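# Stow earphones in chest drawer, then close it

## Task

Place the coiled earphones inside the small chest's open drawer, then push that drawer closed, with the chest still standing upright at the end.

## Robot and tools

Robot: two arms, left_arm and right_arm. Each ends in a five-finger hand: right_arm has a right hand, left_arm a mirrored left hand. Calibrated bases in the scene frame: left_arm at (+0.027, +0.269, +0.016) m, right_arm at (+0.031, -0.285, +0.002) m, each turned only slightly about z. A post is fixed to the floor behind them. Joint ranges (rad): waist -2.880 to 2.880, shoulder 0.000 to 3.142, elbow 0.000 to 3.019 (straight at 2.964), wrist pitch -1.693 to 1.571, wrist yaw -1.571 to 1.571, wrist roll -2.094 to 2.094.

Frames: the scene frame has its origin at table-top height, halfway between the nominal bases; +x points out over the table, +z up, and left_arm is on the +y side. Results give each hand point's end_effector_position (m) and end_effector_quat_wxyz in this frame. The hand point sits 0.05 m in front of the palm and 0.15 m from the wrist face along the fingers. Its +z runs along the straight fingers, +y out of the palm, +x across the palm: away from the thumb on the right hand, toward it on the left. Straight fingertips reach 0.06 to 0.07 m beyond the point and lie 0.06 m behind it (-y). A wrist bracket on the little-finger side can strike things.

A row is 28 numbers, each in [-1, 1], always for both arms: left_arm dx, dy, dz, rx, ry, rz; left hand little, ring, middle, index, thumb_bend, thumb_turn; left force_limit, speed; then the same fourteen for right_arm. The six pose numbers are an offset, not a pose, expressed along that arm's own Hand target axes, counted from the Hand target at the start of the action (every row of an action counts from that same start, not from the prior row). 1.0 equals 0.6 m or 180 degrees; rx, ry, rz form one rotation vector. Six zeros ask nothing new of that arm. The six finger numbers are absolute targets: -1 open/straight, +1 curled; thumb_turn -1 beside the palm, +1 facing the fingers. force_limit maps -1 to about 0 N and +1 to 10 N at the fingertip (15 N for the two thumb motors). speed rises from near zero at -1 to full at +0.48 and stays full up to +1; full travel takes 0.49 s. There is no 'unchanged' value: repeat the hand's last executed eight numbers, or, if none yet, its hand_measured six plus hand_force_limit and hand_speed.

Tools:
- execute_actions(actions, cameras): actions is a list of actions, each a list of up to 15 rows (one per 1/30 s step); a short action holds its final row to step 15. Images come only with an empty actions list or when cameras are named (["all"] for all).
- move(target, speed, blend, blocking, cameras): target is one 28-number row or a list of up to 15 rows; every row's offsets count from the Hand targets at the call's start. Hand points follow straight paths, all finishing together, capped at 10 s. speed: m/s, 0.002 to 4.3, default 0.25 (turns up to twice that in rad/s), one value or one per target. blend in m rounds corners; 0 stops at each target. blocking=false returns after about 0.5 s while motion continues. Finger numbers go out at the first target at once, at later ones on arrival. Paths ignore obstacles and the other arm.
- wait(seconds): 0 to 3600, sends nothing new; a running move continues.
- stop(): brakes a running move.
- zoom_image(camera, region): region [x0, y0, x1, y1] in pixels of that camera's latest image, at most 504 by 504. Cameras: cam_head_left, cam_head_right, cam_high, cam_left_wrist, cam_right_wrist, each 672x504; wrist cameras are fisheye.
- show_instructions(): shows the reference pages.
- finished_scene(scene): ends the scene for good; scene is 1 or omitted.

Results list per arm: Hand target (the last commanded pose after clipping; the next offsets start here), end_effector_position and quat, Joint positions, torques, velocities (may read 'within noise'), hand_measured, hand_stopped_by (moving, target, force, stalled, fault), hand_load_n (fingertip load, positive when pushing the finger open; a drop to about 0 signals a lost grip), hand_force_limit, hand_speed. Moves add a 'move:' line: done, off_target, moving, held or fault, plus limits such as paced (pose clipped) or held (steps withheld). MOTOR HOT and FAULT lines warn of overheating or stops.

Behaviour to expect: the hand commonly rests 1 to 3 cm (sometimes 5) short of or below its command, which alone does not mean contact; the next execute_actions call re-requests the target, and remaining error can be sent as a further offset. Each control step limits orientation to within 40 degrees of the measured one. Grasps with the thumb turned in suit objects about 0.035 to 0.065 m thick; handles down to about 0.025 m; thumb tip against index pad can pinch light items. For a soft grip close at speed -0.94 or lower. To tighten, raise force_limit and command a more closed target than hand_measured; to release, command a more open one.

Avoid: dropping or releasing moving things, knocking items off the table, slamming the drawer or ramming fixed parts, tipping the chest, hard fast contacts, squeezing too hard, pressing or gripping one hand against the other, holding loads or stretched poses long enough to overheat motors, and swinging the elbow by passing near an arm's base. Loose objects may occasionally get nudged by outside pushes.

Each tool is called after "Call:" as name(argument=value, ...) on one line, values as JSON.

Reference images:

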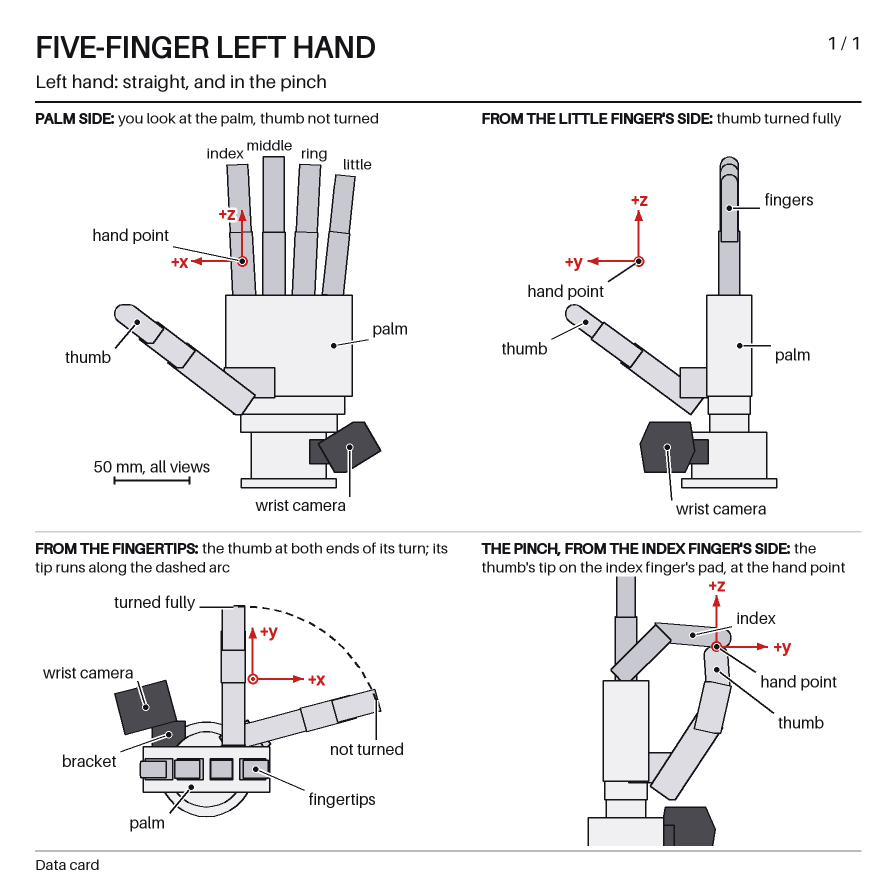

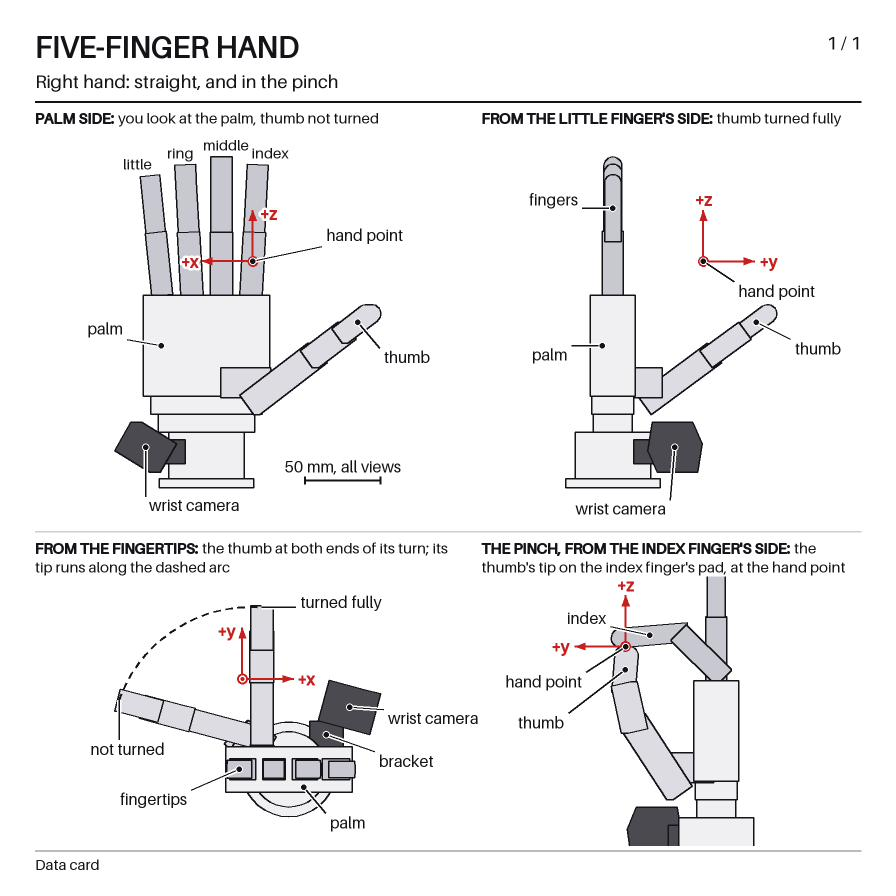

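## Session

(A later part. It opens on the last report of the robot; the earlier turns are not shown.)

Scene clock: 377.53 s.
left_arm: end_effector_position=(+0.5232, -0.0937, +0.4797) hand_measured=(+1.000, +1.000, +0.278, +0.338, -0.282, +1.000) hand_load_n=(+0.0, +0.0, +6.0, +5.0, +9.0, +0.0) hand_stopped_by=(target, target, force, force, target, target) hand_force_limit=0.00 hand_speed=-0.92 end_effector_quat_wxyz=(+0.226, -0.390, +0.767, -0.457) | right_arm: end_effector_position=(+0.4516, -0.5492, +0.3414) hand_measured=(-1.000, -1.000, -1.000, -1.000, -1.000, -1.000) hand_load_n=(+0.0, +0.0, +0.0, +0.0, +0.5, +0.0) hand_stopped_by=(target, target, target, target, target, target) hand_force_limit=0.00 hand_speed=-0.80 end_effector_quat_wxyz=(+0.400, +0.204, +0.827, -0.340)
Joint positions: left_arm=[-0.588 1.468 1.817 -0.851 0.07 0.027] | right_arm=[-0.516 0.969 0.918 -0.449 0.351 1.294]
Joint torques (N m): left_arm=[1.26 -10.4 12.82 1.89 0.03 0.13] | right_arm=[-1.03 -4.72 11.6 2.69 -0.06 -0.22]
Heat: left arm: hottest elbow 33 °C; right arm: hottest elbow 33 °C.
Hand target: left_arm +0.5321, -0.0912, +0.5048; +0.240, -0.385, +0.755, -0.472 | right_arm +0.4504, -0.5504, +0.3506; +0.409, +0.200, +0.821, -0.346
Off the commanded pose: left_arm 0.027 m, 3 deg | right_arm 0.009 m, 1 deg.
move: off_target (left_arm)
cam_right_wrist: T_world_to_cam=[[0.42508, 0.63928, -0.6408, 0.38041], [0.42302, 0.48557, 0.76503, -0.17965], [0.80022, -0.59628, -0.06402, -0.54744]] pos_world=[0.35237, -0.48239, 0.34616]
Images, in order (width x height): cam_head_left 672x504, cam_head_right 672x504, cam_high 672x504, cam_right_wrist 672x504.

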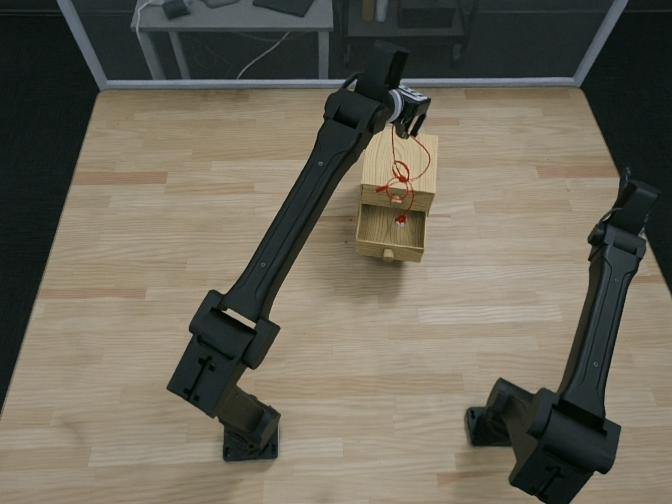

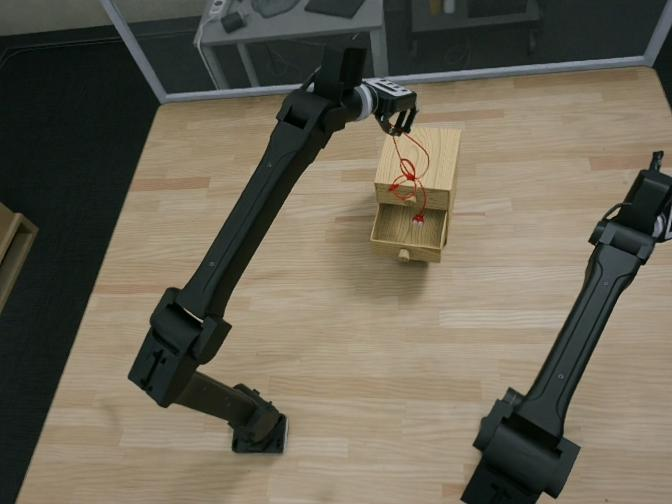

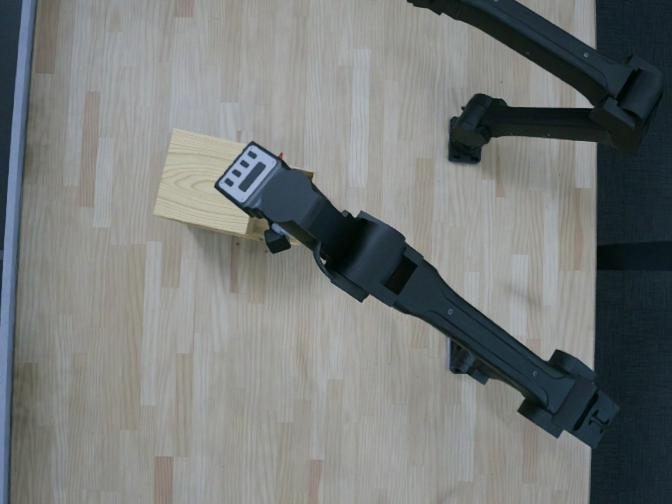

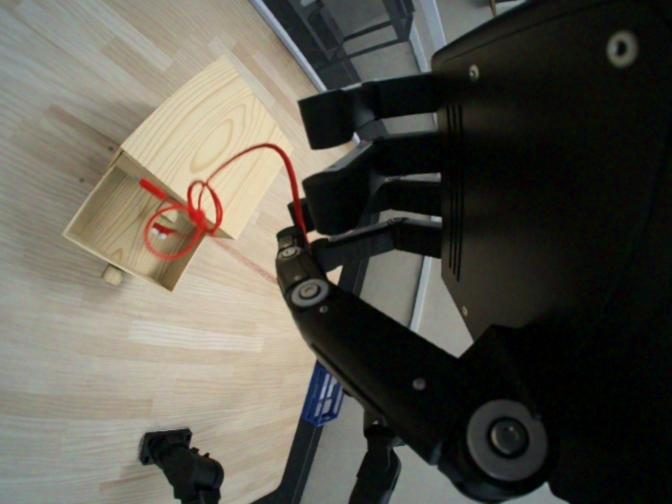

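Call:
move(target=[0.0172,0.0215,-0.0443,0,-0.12,-0.0583,1,1,0.6,0.6,-0.28,1,0.0,-0.92,0,0,0,0,0,0,-1,-1,-1,-1,-1,-1,0,-0.8], speed=0.1, cameras=["cam_right_wrist","cam_head_left","cam_head_right"])

Call:
zoom_image(camera="cam_head_right", region=[330, 130, 490, 290])

Call:
zoom_image(camera="cam_head_left", region=[330, 130, 490, 290])

Scene clock: 402.33 s.
left_arm: end_effector_position=(+0.5110, -0.0788, +0.4989) hand_measured=(+1.000, +1.000, +0.278, +0.338, -0.282, +1.000) hand_load_n=(+0.0, +0.0, +6.0, +4.5, +9.0, +0.0) hand_stopped_by=(target, target, force, force, target, target) hand_force_limit=0.00 hand_speed=-0.92 end_effector_quat_wxyz=(+0.338, -0.533, +0.661, -0.405) | right_arm: end_effector_position=(+0.4516, -0.5492, +0.3414) hand_measured=(-1.000, -1.000, -1.000, -1.000, -1.000, -1.000) hand_load_n=(+0.0, +0.0, +0.0, +0.0, +0.0, -0.5) hand_stopped_by=(target, target, target, target, target, target) hand_force_limit=0.00 hand_speed=-0.80 end_effector_quat_wxyz=(+0.400, +0.204, +0.827, -0.340)
Joint positions: left_arm=[-0.724 1.421 1.807 -0.899 -0.444 -0.22] | right_arm=[-0.516 0.969 0.918 -0.449 0.351 1.294]
Joint torques (N m): left_arm=[-0.44 -10.87 8.81 1.31 -0.24 -0.09] | right_arm=[-0.91 -5.07 11.66 2.74 -0.03 -0.23]
Heat: left arm: hottest elbow 33 °C; right arm: hottest elbow 33 °C.
Hand target: left_arm +0.5022, -0.0821, +0.5048; +0.334, -0.534, +0.659, -0.412 | right_arm +0.4504, -0.5504, +0.3506; +0.409, +0.200, +0.821, -0.346
Off the commanded pose: left_arm 0.011 m, 1 deg | right_arm 0.009 m, 1 deg.
move: off_target (left_arm)
cam_right_wrist: T_world_to_cam=[[0.42508, 0.63928, -0.6408, 0.38041], [0.42302, 0.48557, 0.76503, -0.17965], [0.80022, -0.59628, -0.06402, -0.54744]] pos_world=[0.35237, -0.48239, 0.34616]
Images, in order (width x height): cam_head_left 672x504, cam_head_right 672x504, cam_right_wrist 672x504.

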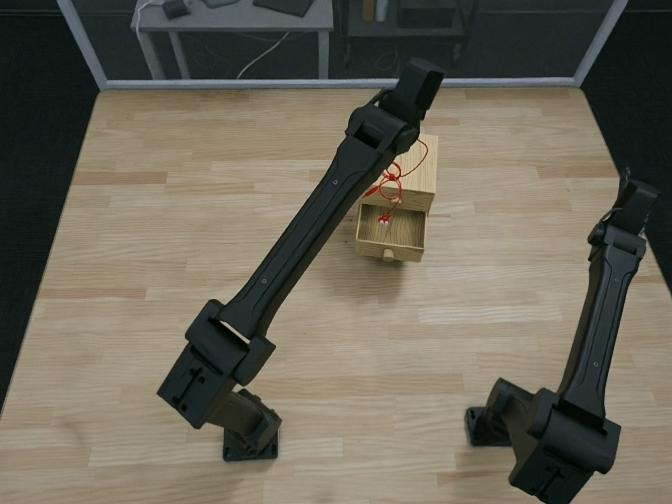

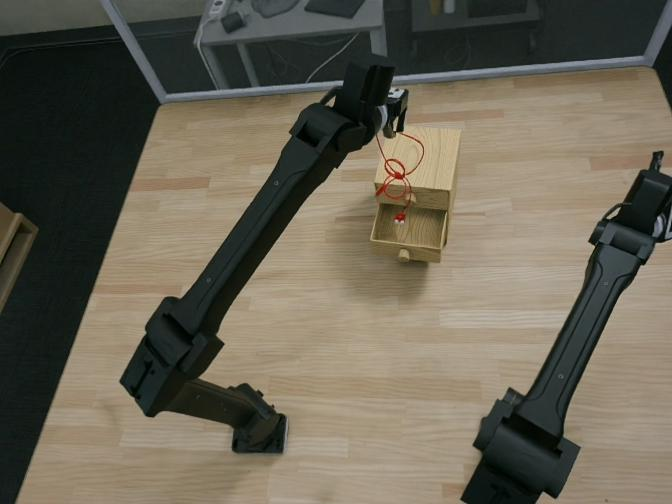

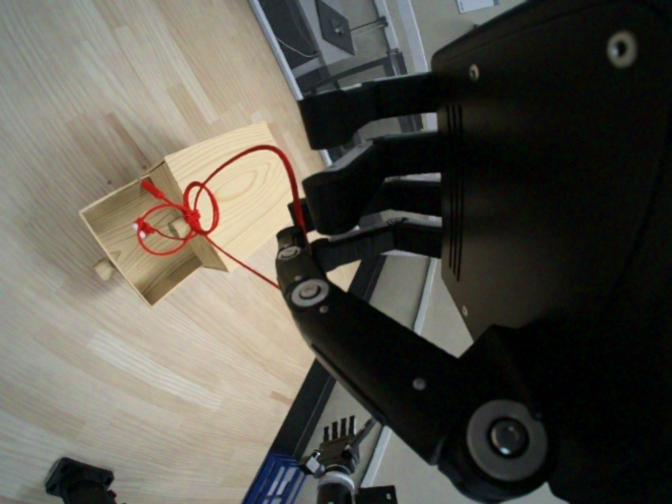

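Scaled by 3.150 from the camera's image (finer frame: 960x720).

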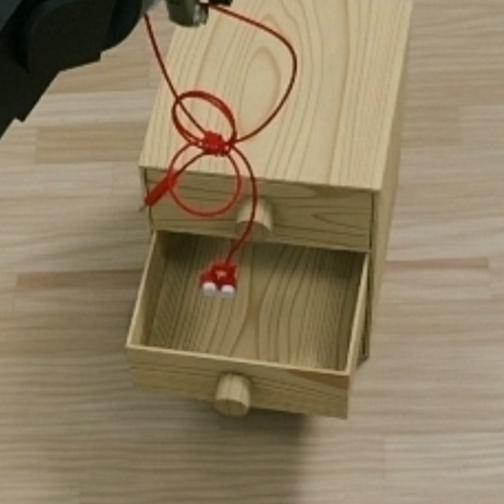

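Scaled by 3.150 from the camera's image (finer frame: 960x720).

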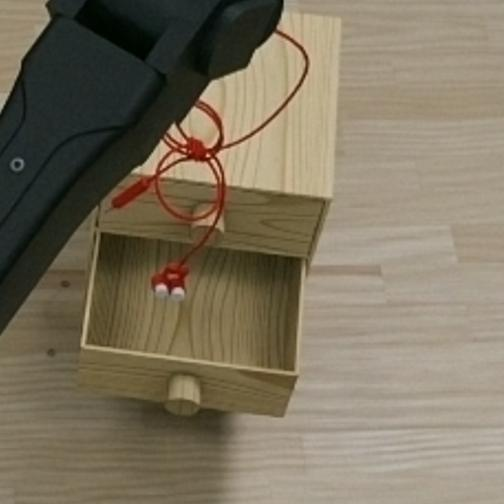

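Call:
move(target=[[0.0445,0.0213,-0.0437,0,0,0,1,1,0.6,0.6,-0.28,1,0.0,-0.92,0,0,0,0,0,0,-1,-1,-1,-1,-1,-1,0,-0.8],[0.0445,0.1563,0.0222,0,0,0,1,1,0.6,0.6,-0.28,1,0.0,-0.92,0,0,0,0,0,0,-1,-1,-1,-1,-1,-1,0,-0.8]], speed=0.08, cameras=["cam_right_wrist","cam_head_left","cam_head_right"])

Call:
zoom_image(camera="cam_head_right", region=[330, 130, 490, 290])

Call:
zoom_image(camera="cam_head_left", region=[330, 130, 490, 290])

Scene clock: 425.57 s.
left_arm: end_effector_position=(+0.4704, -0.0974, +0.4027) hand_measured=(+1.000, +1.000, +0.278, +0.338, -0.282, +1.000) hand_load_n=(+0.0, +0.0, +5.5, +5.0, +9.5, +0.0) hand_stopped_by=(target, target, force, force, target, target) hand_force_limit=0.00 hand_speed=-0.92 end_effector_quat_wxyz=(+0.336, -0.532, +0.670, -0.394) | right_arm: end_effector_position=(+0.4516, -0.5492, +0.3414) hand_measured=(-1.000, -1.000, -1.000, -1.000, -1.000, -1.000) hand_load_n=(+0.0, +0.0, +0.0, +0.0, +0.0, +0.0) hand_stopped_by=(target, target, target, target, target, target) hand_force_limit=0.00 hand_speed=-0.80 end_effector_quat_wxyz=(+0.400, +0.204, +0.827, -0.340)
Joint positions: left_arm=[-0.815 1.328 1.474 -0.71 -0.52 -0.27] | right_arm=[-0.516 0.969 0.918 -0.449 0.351 1.294]
Joint torques (N m): left_arm=[-0.09 -9.93 9.39 2.26 -0.27 -0.09] | right_arm=[-1.14 -4.72 11.71 2.71 -0.02 -0.21]
Heat: left arm: hottest elbow 33 °C; right arm: hottest elbow 33 °C.
Hand target: left_arm +0.4681, -0.1023, +0.4146; +0.334, -0.534, +0.659, -0.412 | right_arm +0.4504, -0.5504, +0.3506; +0.409, +0.200, +0.821, -0.346
Off the commanded pose: left_arm 0.013 m, 2 deg | right_arm 0.009 m, 1 deg.
move: off_target (left_arm)
cam_right_wrist: T_world_to_cam=[[0.42508, 0.63928, -0.6408, 0.38041], [0.42302, 0.48557, 0.76503, -0.17965], [0.80022, -0.59628, -0.06402, -0.54744]] pos_world=[0.35237, -0.48239, 0.34616]
Images, in order (width x height): cam_head_left 672x504, cam_head_right 672x504, cam_right_wrist 672x504.

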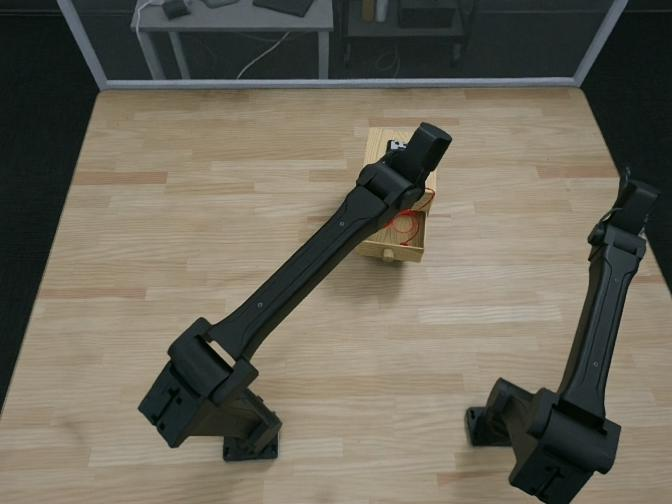

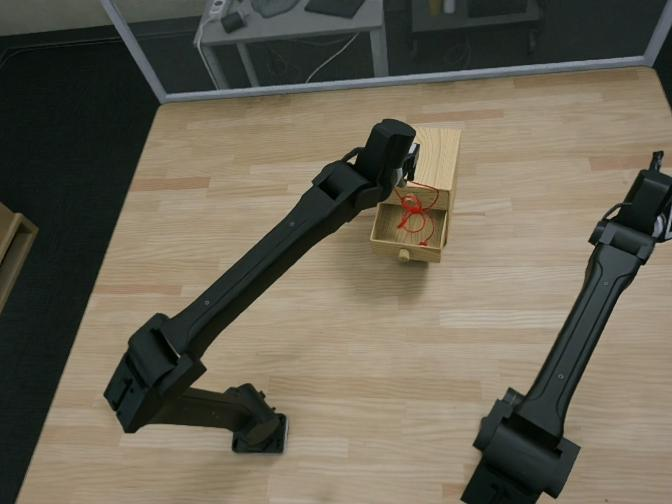

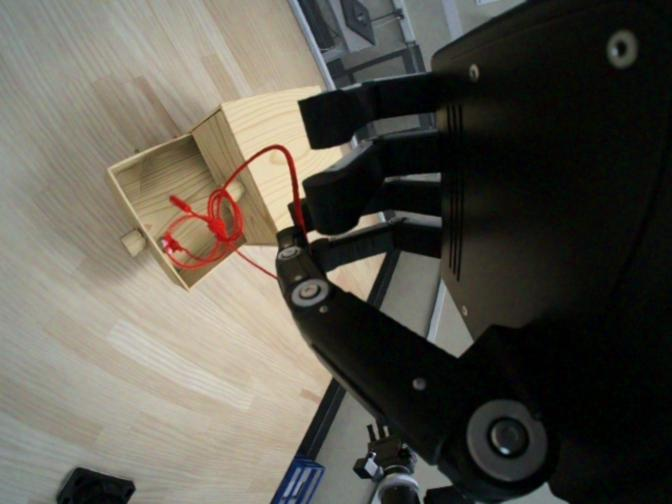

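Scaled by 3.150 from the camera's image (finer frame: 960x720).

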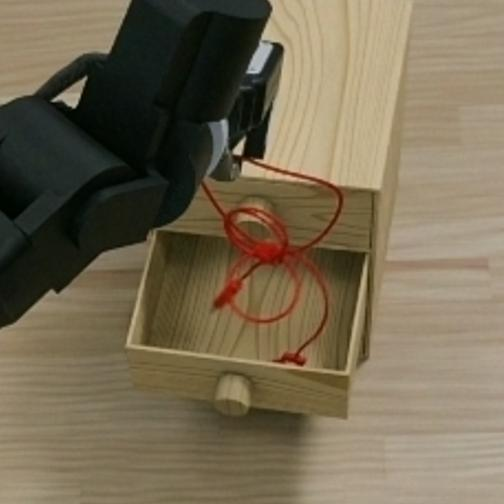

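Scaled by 3.150 from the camera's image (finer frame: 960x720).

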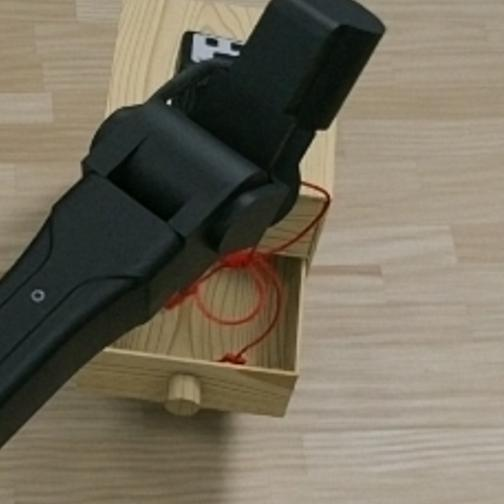

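Call:
move(target=[-0.0223,0.1462,0.0812,0,0,0,1,1,0.6,0.6,-0.28,1,0.0,-0.92,0,0,0,0,0,0,-1,-1,-1,-1,-1,-1,0,-0.8], speed=0.08, cameras=["cam_right_wrist","cam_head_left","cam_head_right"])

Call:
zoom_image(camera="cam_head_right", region=[330, 130, 490, 290])

Call:
zoom_image(camera="cam_right_wrist", region=[80, 60, 384, 360])

Scene clock: 434.83 s.
left_arm: end_effector_position=(+0.4695, -0.0948, +0.3047) hand_measured=(+1.000, +1.000, +0.278, +0.338, -0.282, +1.000) hand_load_n=(+0.0, +0.5, +6.0, +5.0, +9.5, +0.0) hand_stopped_by=(target, target, force, force, target, target) hand_force_limit=0.00 hand_speed=-0.92 end_effector_quat_wxyz=(+0.329, -0.532, +0.669, -0.402) | right_arm: end_effector_position=(+0.4516, -0.5492, +0.3414) hand_measured=(-1.000, -1.000, -1.000, -1.000, -1.000, -1.000) hand_load_n=(+0.0, +0.0, +0.0, +0.0, +0.0, +0.0) hand_stopped_by=(target, target, target, target, target, target) hand_force_limit=0.00 hand_speed=-0.80 end_effector_quat_wxyz=(+0.400, +0.204, +0.827, -0.340)
Joint positions: left_arm=[-0.805 1.31 1.196 -0.437 -0.496 -0.27] | right_arm=[-0.516 0.969 0.918 -0.449 0.351 1.294]
Joint torques (N m): left_arm=[1.49 -9.58 9.39 2.28 -0.12 0.11] | right_arm=[-0.91 -4.6 11.62 2.67 -0.05 -0.23]
Heat: left arm: hottest elbow 33 °C; right arm: hottest elbow 33 °C.
Hand target: left_arm +0.4762, -0.0902, +0.3145; +0.334, -0.534, +0.659, -0.412 | right_arm +0.4504, -0.5504, +0.3506; +0.409, +0.200, +0.821, -0.346
Off the commanded pose: left_arm 0.013 m, 2 deg | right_arm 0.009 m, 1 deg.
move: off_target (left_arm)
cam_right_wrist: T_world_to_cam=[[0.42508, 0.63928, -0.6408, 0.38041], [0.42302, 0.48557, 0.76503, -0.17965], [0.80022, -0.59628, -0.06402, -0.54744]] pos_world=[0.35237, -0.48239, 0.34616]
Images, in order (width x height): cam_head_left 672x504, cam_head_right 672x504, cam_right_wrist 672x504.

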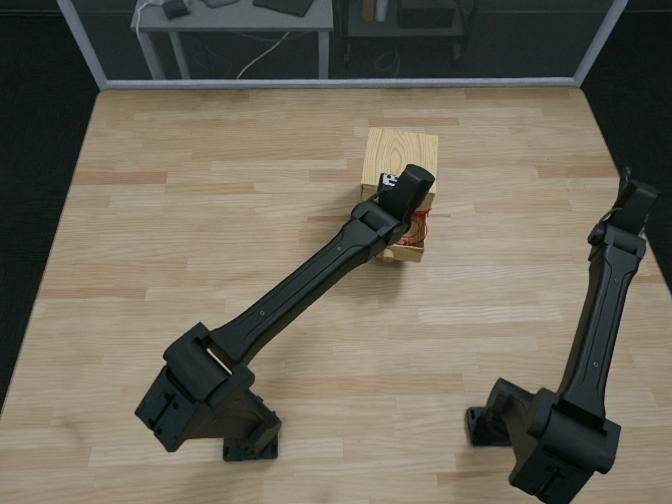

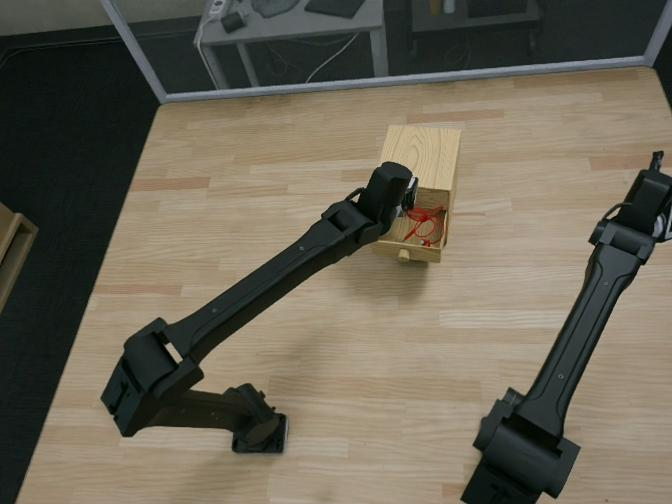

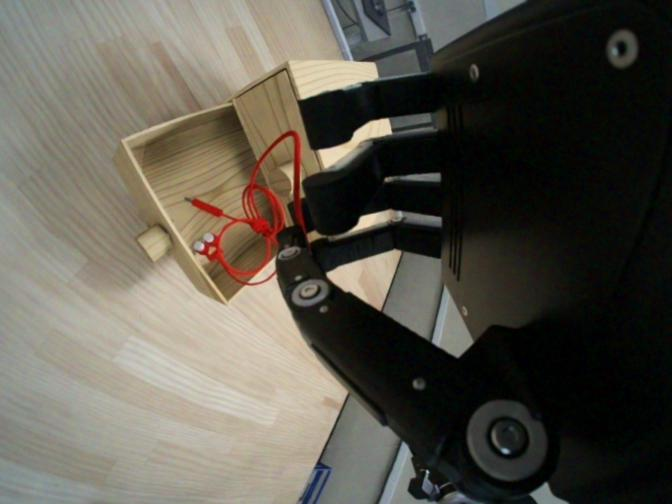

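Scaled by 3.150 from the camera's image (finer frame: 960x720).

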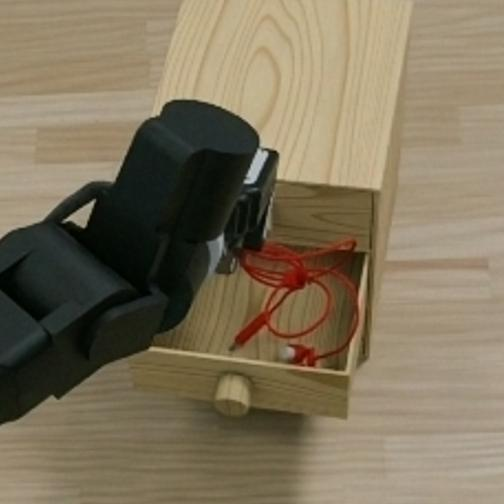

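Scaled by 1.658 from the camera's image (finer frame: 960x720).

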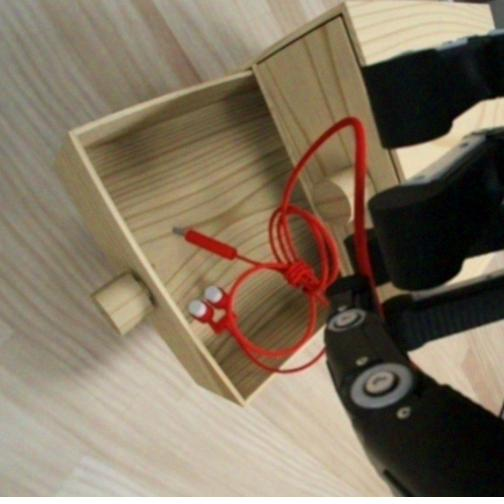

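Call:
move(target=[[-0.0428,-0.0005,0.001,0,0,0,1,1,0.6,0.6,-0.28,1,0.0,-0.92,0,0,0,0,0,0,-1,-1,-1,-1,-1,-1,0,-0.8],[-0.0428,0.1045,0.0522,0,0,0,1,1,0.6,0.6,-0.28,1,0.0,-0.92,0,0,0,0,0,0,-1,-1,-1,-1,-1,-1,0,-0.8]], speed=0.07, cameras=["cam_right_wrist","cam_head_left","cam_head_right"])

Call:
zoom_image(camera="cam_head_right", region=[330, 130, 490, 290])

Call:
zoom_image(camera="cam_right_wrist", region=[80, 60, 384, 360])

Scene clock: 441.70 s.
left_arm: end_effector_position=(+0.4758, -0.0674, +0.2427) hand_measured=(+1.000, +1.000, +0.278, +0.338, -0.282, +1.000) hand_load_n=(+0.0, +0.0, +6.0, +5.0, +9.5, +0.0) hand_stopped_by=(target, target, force, force, target, target) hand_force_limit=0.00 hand_speed=-0.92 end_effector_quat_wxyz=(+0.328, -0.537, +0.661, -0.409) | right_arm: end_effector_position=(+0.4516, -0.5492, +0.3414) hand_measured=(-1.000, -1.000, -1.000, -1.000, -1.000, -1.000) hand_load_n=(+0.0, +0.0, +0.0, +0.0, +0.0, +0.0) hand_stopped_by=(target, target, target, target, target, target) hand_force_limit=0.00 hand_speed=-0.80 end_effector_quat_wxyz=(+0.400, +0.204, +0.827, -0.340)
Joint positions: left_arm=[-0.748 1.3 1.01 -0.234 -0.449 -0.251] | right_arm=[-0.516 0.969 0.918 -0.449 0.351 1.294]
Joint torques (N m): left_arm=[1.2 -8.06 9.1 2.33 -0.1 0.22] | right_arm=[-0.79 -4.89 11.71 2.76 -0.02 -0.23]
Heat: left arm: hottest elbow 33 °C; right arm: hottest elbow 33 °C.
Hand target: left_arm +0.4821, -0.0653, +0.2443; +0.334, -0.534, +0.659, -0.412 | right_arm +0.4504, -0.5504, +0.3506; +0.409, +0.200, +0.821, -0.346
Off the commanded pose: left_arm 0.007 m, 1 deg | right_arm 0.009 m, 1 deg.
move: done
cam_right_wrist: T_world_to_cam=[[0.42508, 0.63928, -0.6408, 0.38041], [0.42302, 0.48557, 0.76503, -0.17965], [0.80022, -0.59628, -0.06402, -0.54744]] pos_world=[0.35237, -0.48239, 0.34616]
Images, in order (width x height): cam_head_left 672x504, cam_head_right 672x504, cam_right_wrist 672x504.

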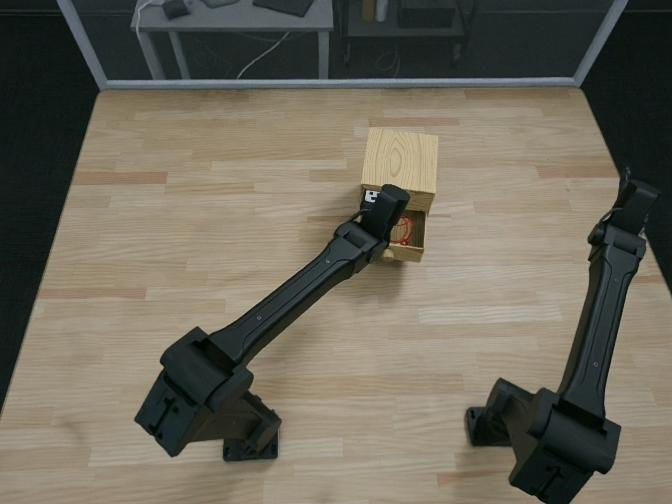

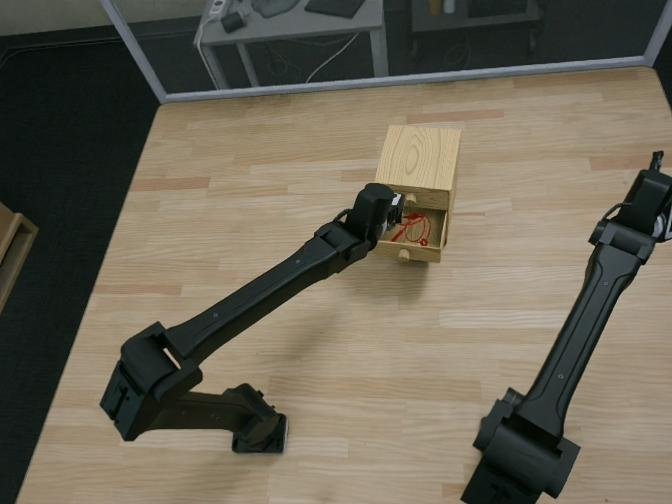

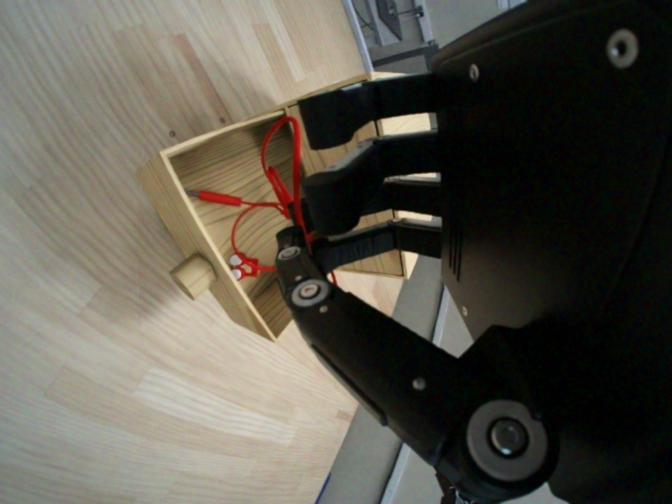

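Scaled by 3.150 from the camera's image (finer frame: 960x720).

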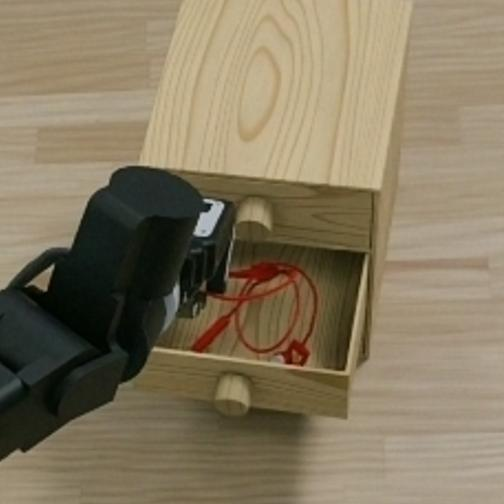

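Scaled by 1.658 from the camera's image (finer frame: 960x720).

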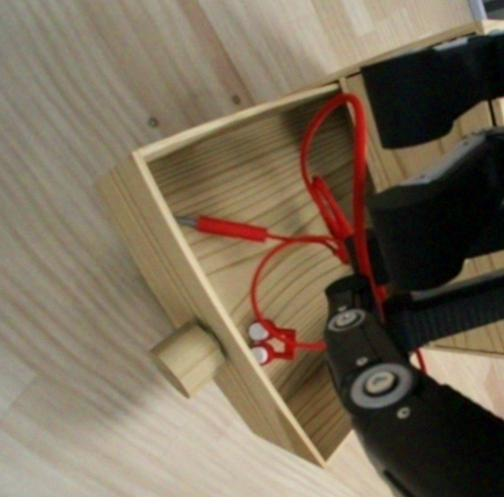

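Call:
move(target=[0.002,0.0478,0.039,0,0,0,1,1,0.6,0.6,-0.28,1,0.0,-0.92,0,0,0,0,0,0,-1,-1,-1,-1,-1,-1,0,-0.8], speed=0.06, cameras=["cam_right_wrist","cam_head_left","cam_head_right"])

Call:
zoom_image(camera="cam_head_right", region=[330, 130, 490, 290])

Call:
zoom_image(camera="cam_right_wrist", region=[80, 60, 384, 360])

Scene clock: 448.43 s.
left_arm: end_effector_position=(+0.4826, -0.0727, +0.2080) hand_measured=(+1.000, +1.000, +0.278, +0.338, -0.282, +1.000) hand_load_n=(+0.0, +0.0, +6.0, +5.0, +9.5, +0.0) hand_stopped_by=(target, target, force, force, target, target) hand_force_limit=0.00 hand_speed=-0.92 end_effector_quat_wxyz=(+0.327, -0.535, +0.662, -0.410) | right_arm: end_effector_position=(+0.4516, -0.5492, +0.3414) hand_measured=(-1.000, -1.000, -1.000, -1.000, -1.000, -1.000) hand_load_n=(+0.0, +0.0, +0.0, +0.0, +0.0, +0.0) hand_stopped_by=(target, target, target, target, target, target) hand_force_limit=0.00 hand_speed=-0.80 end_effector_quat_wxyz=(+0.400, +0.204, +0.827, -0.340)
Joint positions: left_arm=[-0.745 1.354 0.963 -0.128 -0.444 -0.247] | right_arm=[-0.516 0.969 0.918 -0.449 0.351 1.294]
Joint torques (N m): left_arm=[1.49 -8.47 8.75 2.33 -0.09 0.23] | right_arm=[-0.85 -4.95 11.62 2.65 -0.03 -0.24]
Heat: left arm: hottest elbow 33 °C; right arm: hottest elbow 33 °C.
Hand target: left_arm +0.4902, -0.0681, +0.2084; +0.334, -0.534, +0.659, -0.412 | right_arm +0.4504, -0.5504, +0.3506; +0.409, +0.200, +0.821, -0.346
Off the commanded pose: left_arm 0.009 m, 1 deg | right_arm 0.009 m, 1 deg.
move: done
cam_right_wrist: T_world_to_cam=[[0.42508, 0.63928, -0.6408, 0.38041], [0.42302, 0.48557, 0.76503, -0.17965], [0.80022, -0.59628, -0.06402, -0.54744]] pos_world=[0.35237, -0.48239, 0.34616]
Images, in order (width x height): cam_head_left 672x504, cam_head_right 672x504, cam_right_wrist 672x504.

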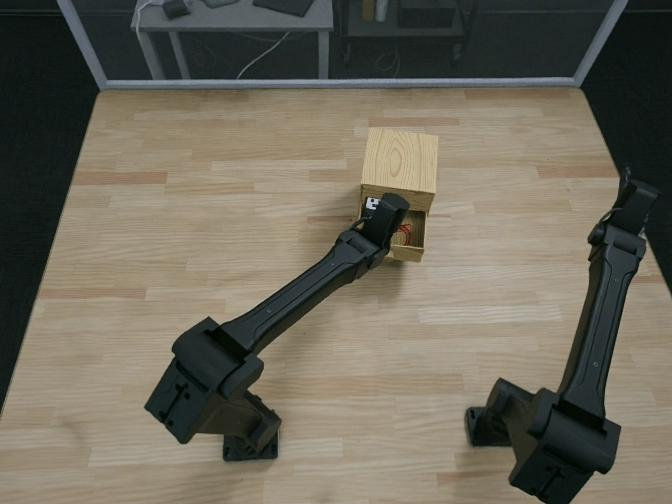

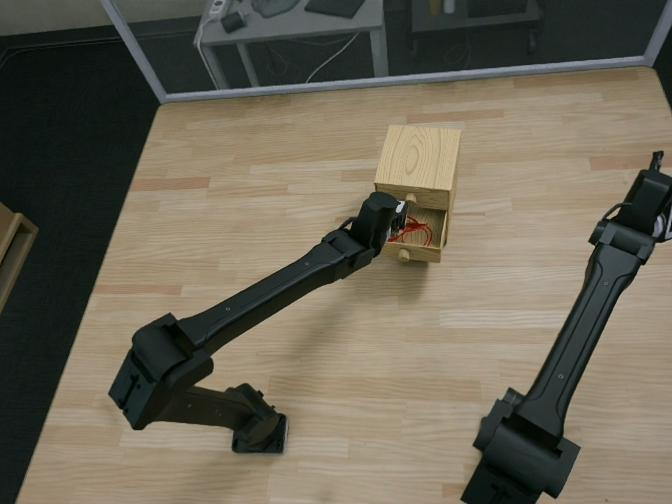

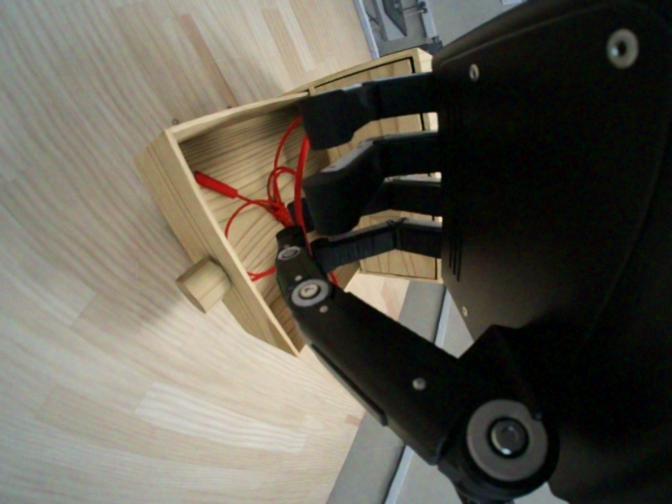

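Scaled by 3.150 from the camera's image (finer frame: 960x720).

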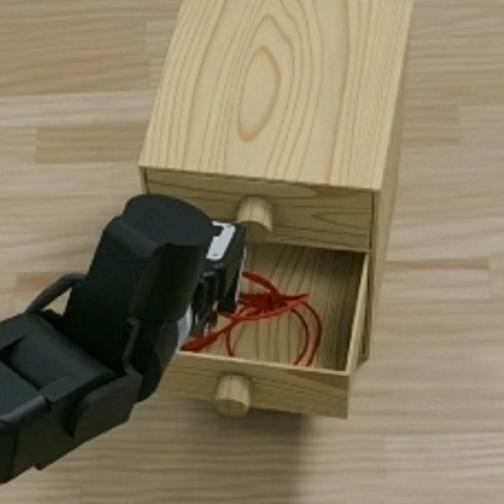

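Scaled by 1.658 from the camera's image (finer frame: 960x720).

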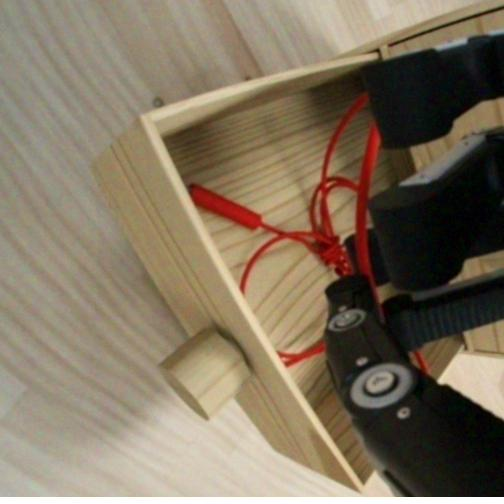

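Call:
move(target=[0,0,0,0,0,0,1,1,0.0,0.0,-0.4,1,0.0,-0.85,0,0,0,0,0,0,-1,-1,-1,-1,-1,-1,0,-0.8], speed=0.06, cameras=["cam_right_wrist","cam_head_right"])

Call:
zoom_image(camera="cam_head_right", region=[330, 130, 490, 290])

Call:
zoom_image(camera="cam_right_wrist", region=[80, 60, 384, 360])

Scene clock: 454.57 s.
left_arm: end_effector_position=(+0.4826, -0.0726, +0.2080) hand_measured=(+1.000, +1.000, +0.000, +0.000, -0.400, +1.000) hand_load_n=(+0.0, +0.0, +0.0, +0.0, +0.0, +0.0) hand_stopped_by=(target, target, target, target, target, target) hand_force_limit=0.00 hand_speed=-0.85 end_effector_quat_wxyz=(+0.328, -0.535, +0.662, -0.410) | right_arm: end_effector_position=(+0.4516, -0.5492, +0.3414) hand_measured=(-1.000, -1.000, -1.000, -1.000, -1.000, -1.000) hand_load_n=(+0.0, +0.0, +0.0, +0.0, +0.0, +0.0) hand_stopped_by=(target, target, target, target, target, target) hand_force_limit=0.00 hand_speed=-0.80 end_effector_quat_wxyz=(+0.400, +0.204, +0.827, -0.340)
Joint positions: left_arm=[-0.745 1.354 0.963 -0.128 -0.444 -0.247] | right_arm=[-0.516 0.969 0.918 -0.449 0.351 1.294]
Joint torques (N m): left_arm=[1.55 -8.53 8.75 2.33 -0.09 0.22] | right_arm=[-1.14 -4.72 11.67 2.76 -0.02 -0.25]
Heat: left arm: hottest elbow 33 °C; right arm: hottest elbow 33 °C.
Hand target: left_arm +0.4902, -0.0681, +0.2084; +0.334, -0.534, +0.659, -0.412 | right_arm +0.4504, -0.5504, +0.3506; +0.409, +0.200, +0.821, -0.346
Off the commanded pose: left_arm 0.009 m, 1 deg | right_arm 0.009 m, 1 deg.
move: done
cam_right_wrist: T_world_to_cam=[[0.42508, 0.63928, -0.6408, 0.38041], [0.42302, 0.48557, 0.76503, -0.17965], [0.80022, -0.59628, -0.06402, -0.54744]] pos_world=[0.35237, -0.48239, 0.34616]
Images, in order (width x height): cam_head_right 672x504, cam_right_wrist 672x504.

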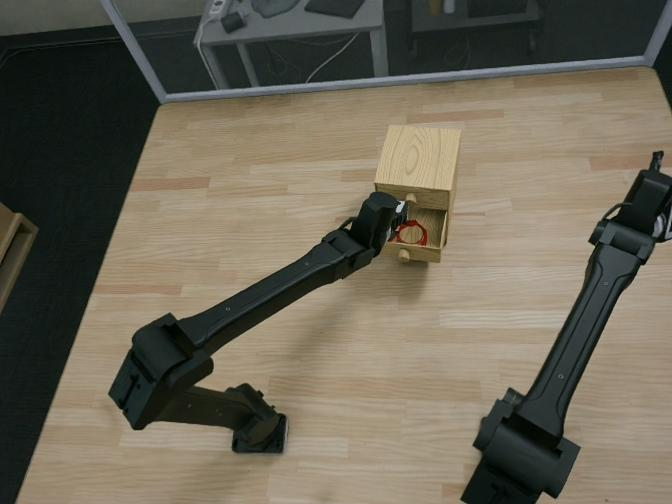

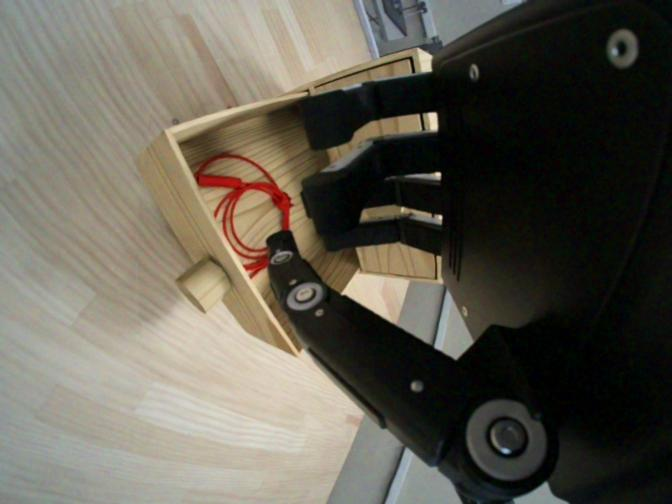

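Scaled by 3.150 from the camera's image (finer frame: 960x720).

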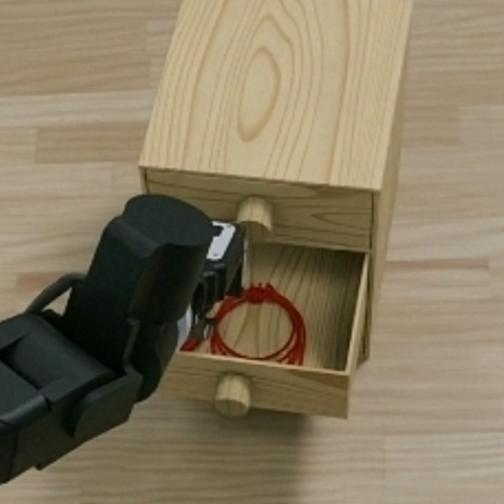

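Scaled by 1.658 from the camera's image (finer frame: 960x720).

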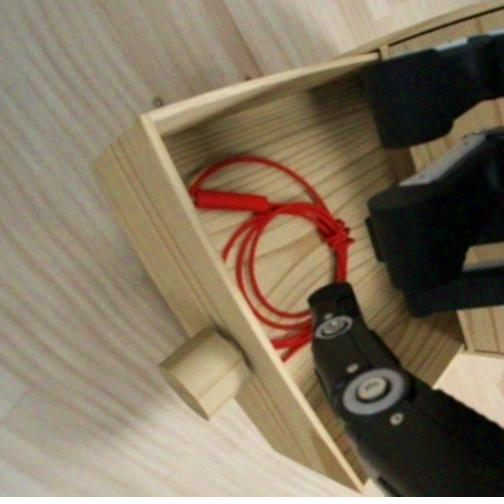

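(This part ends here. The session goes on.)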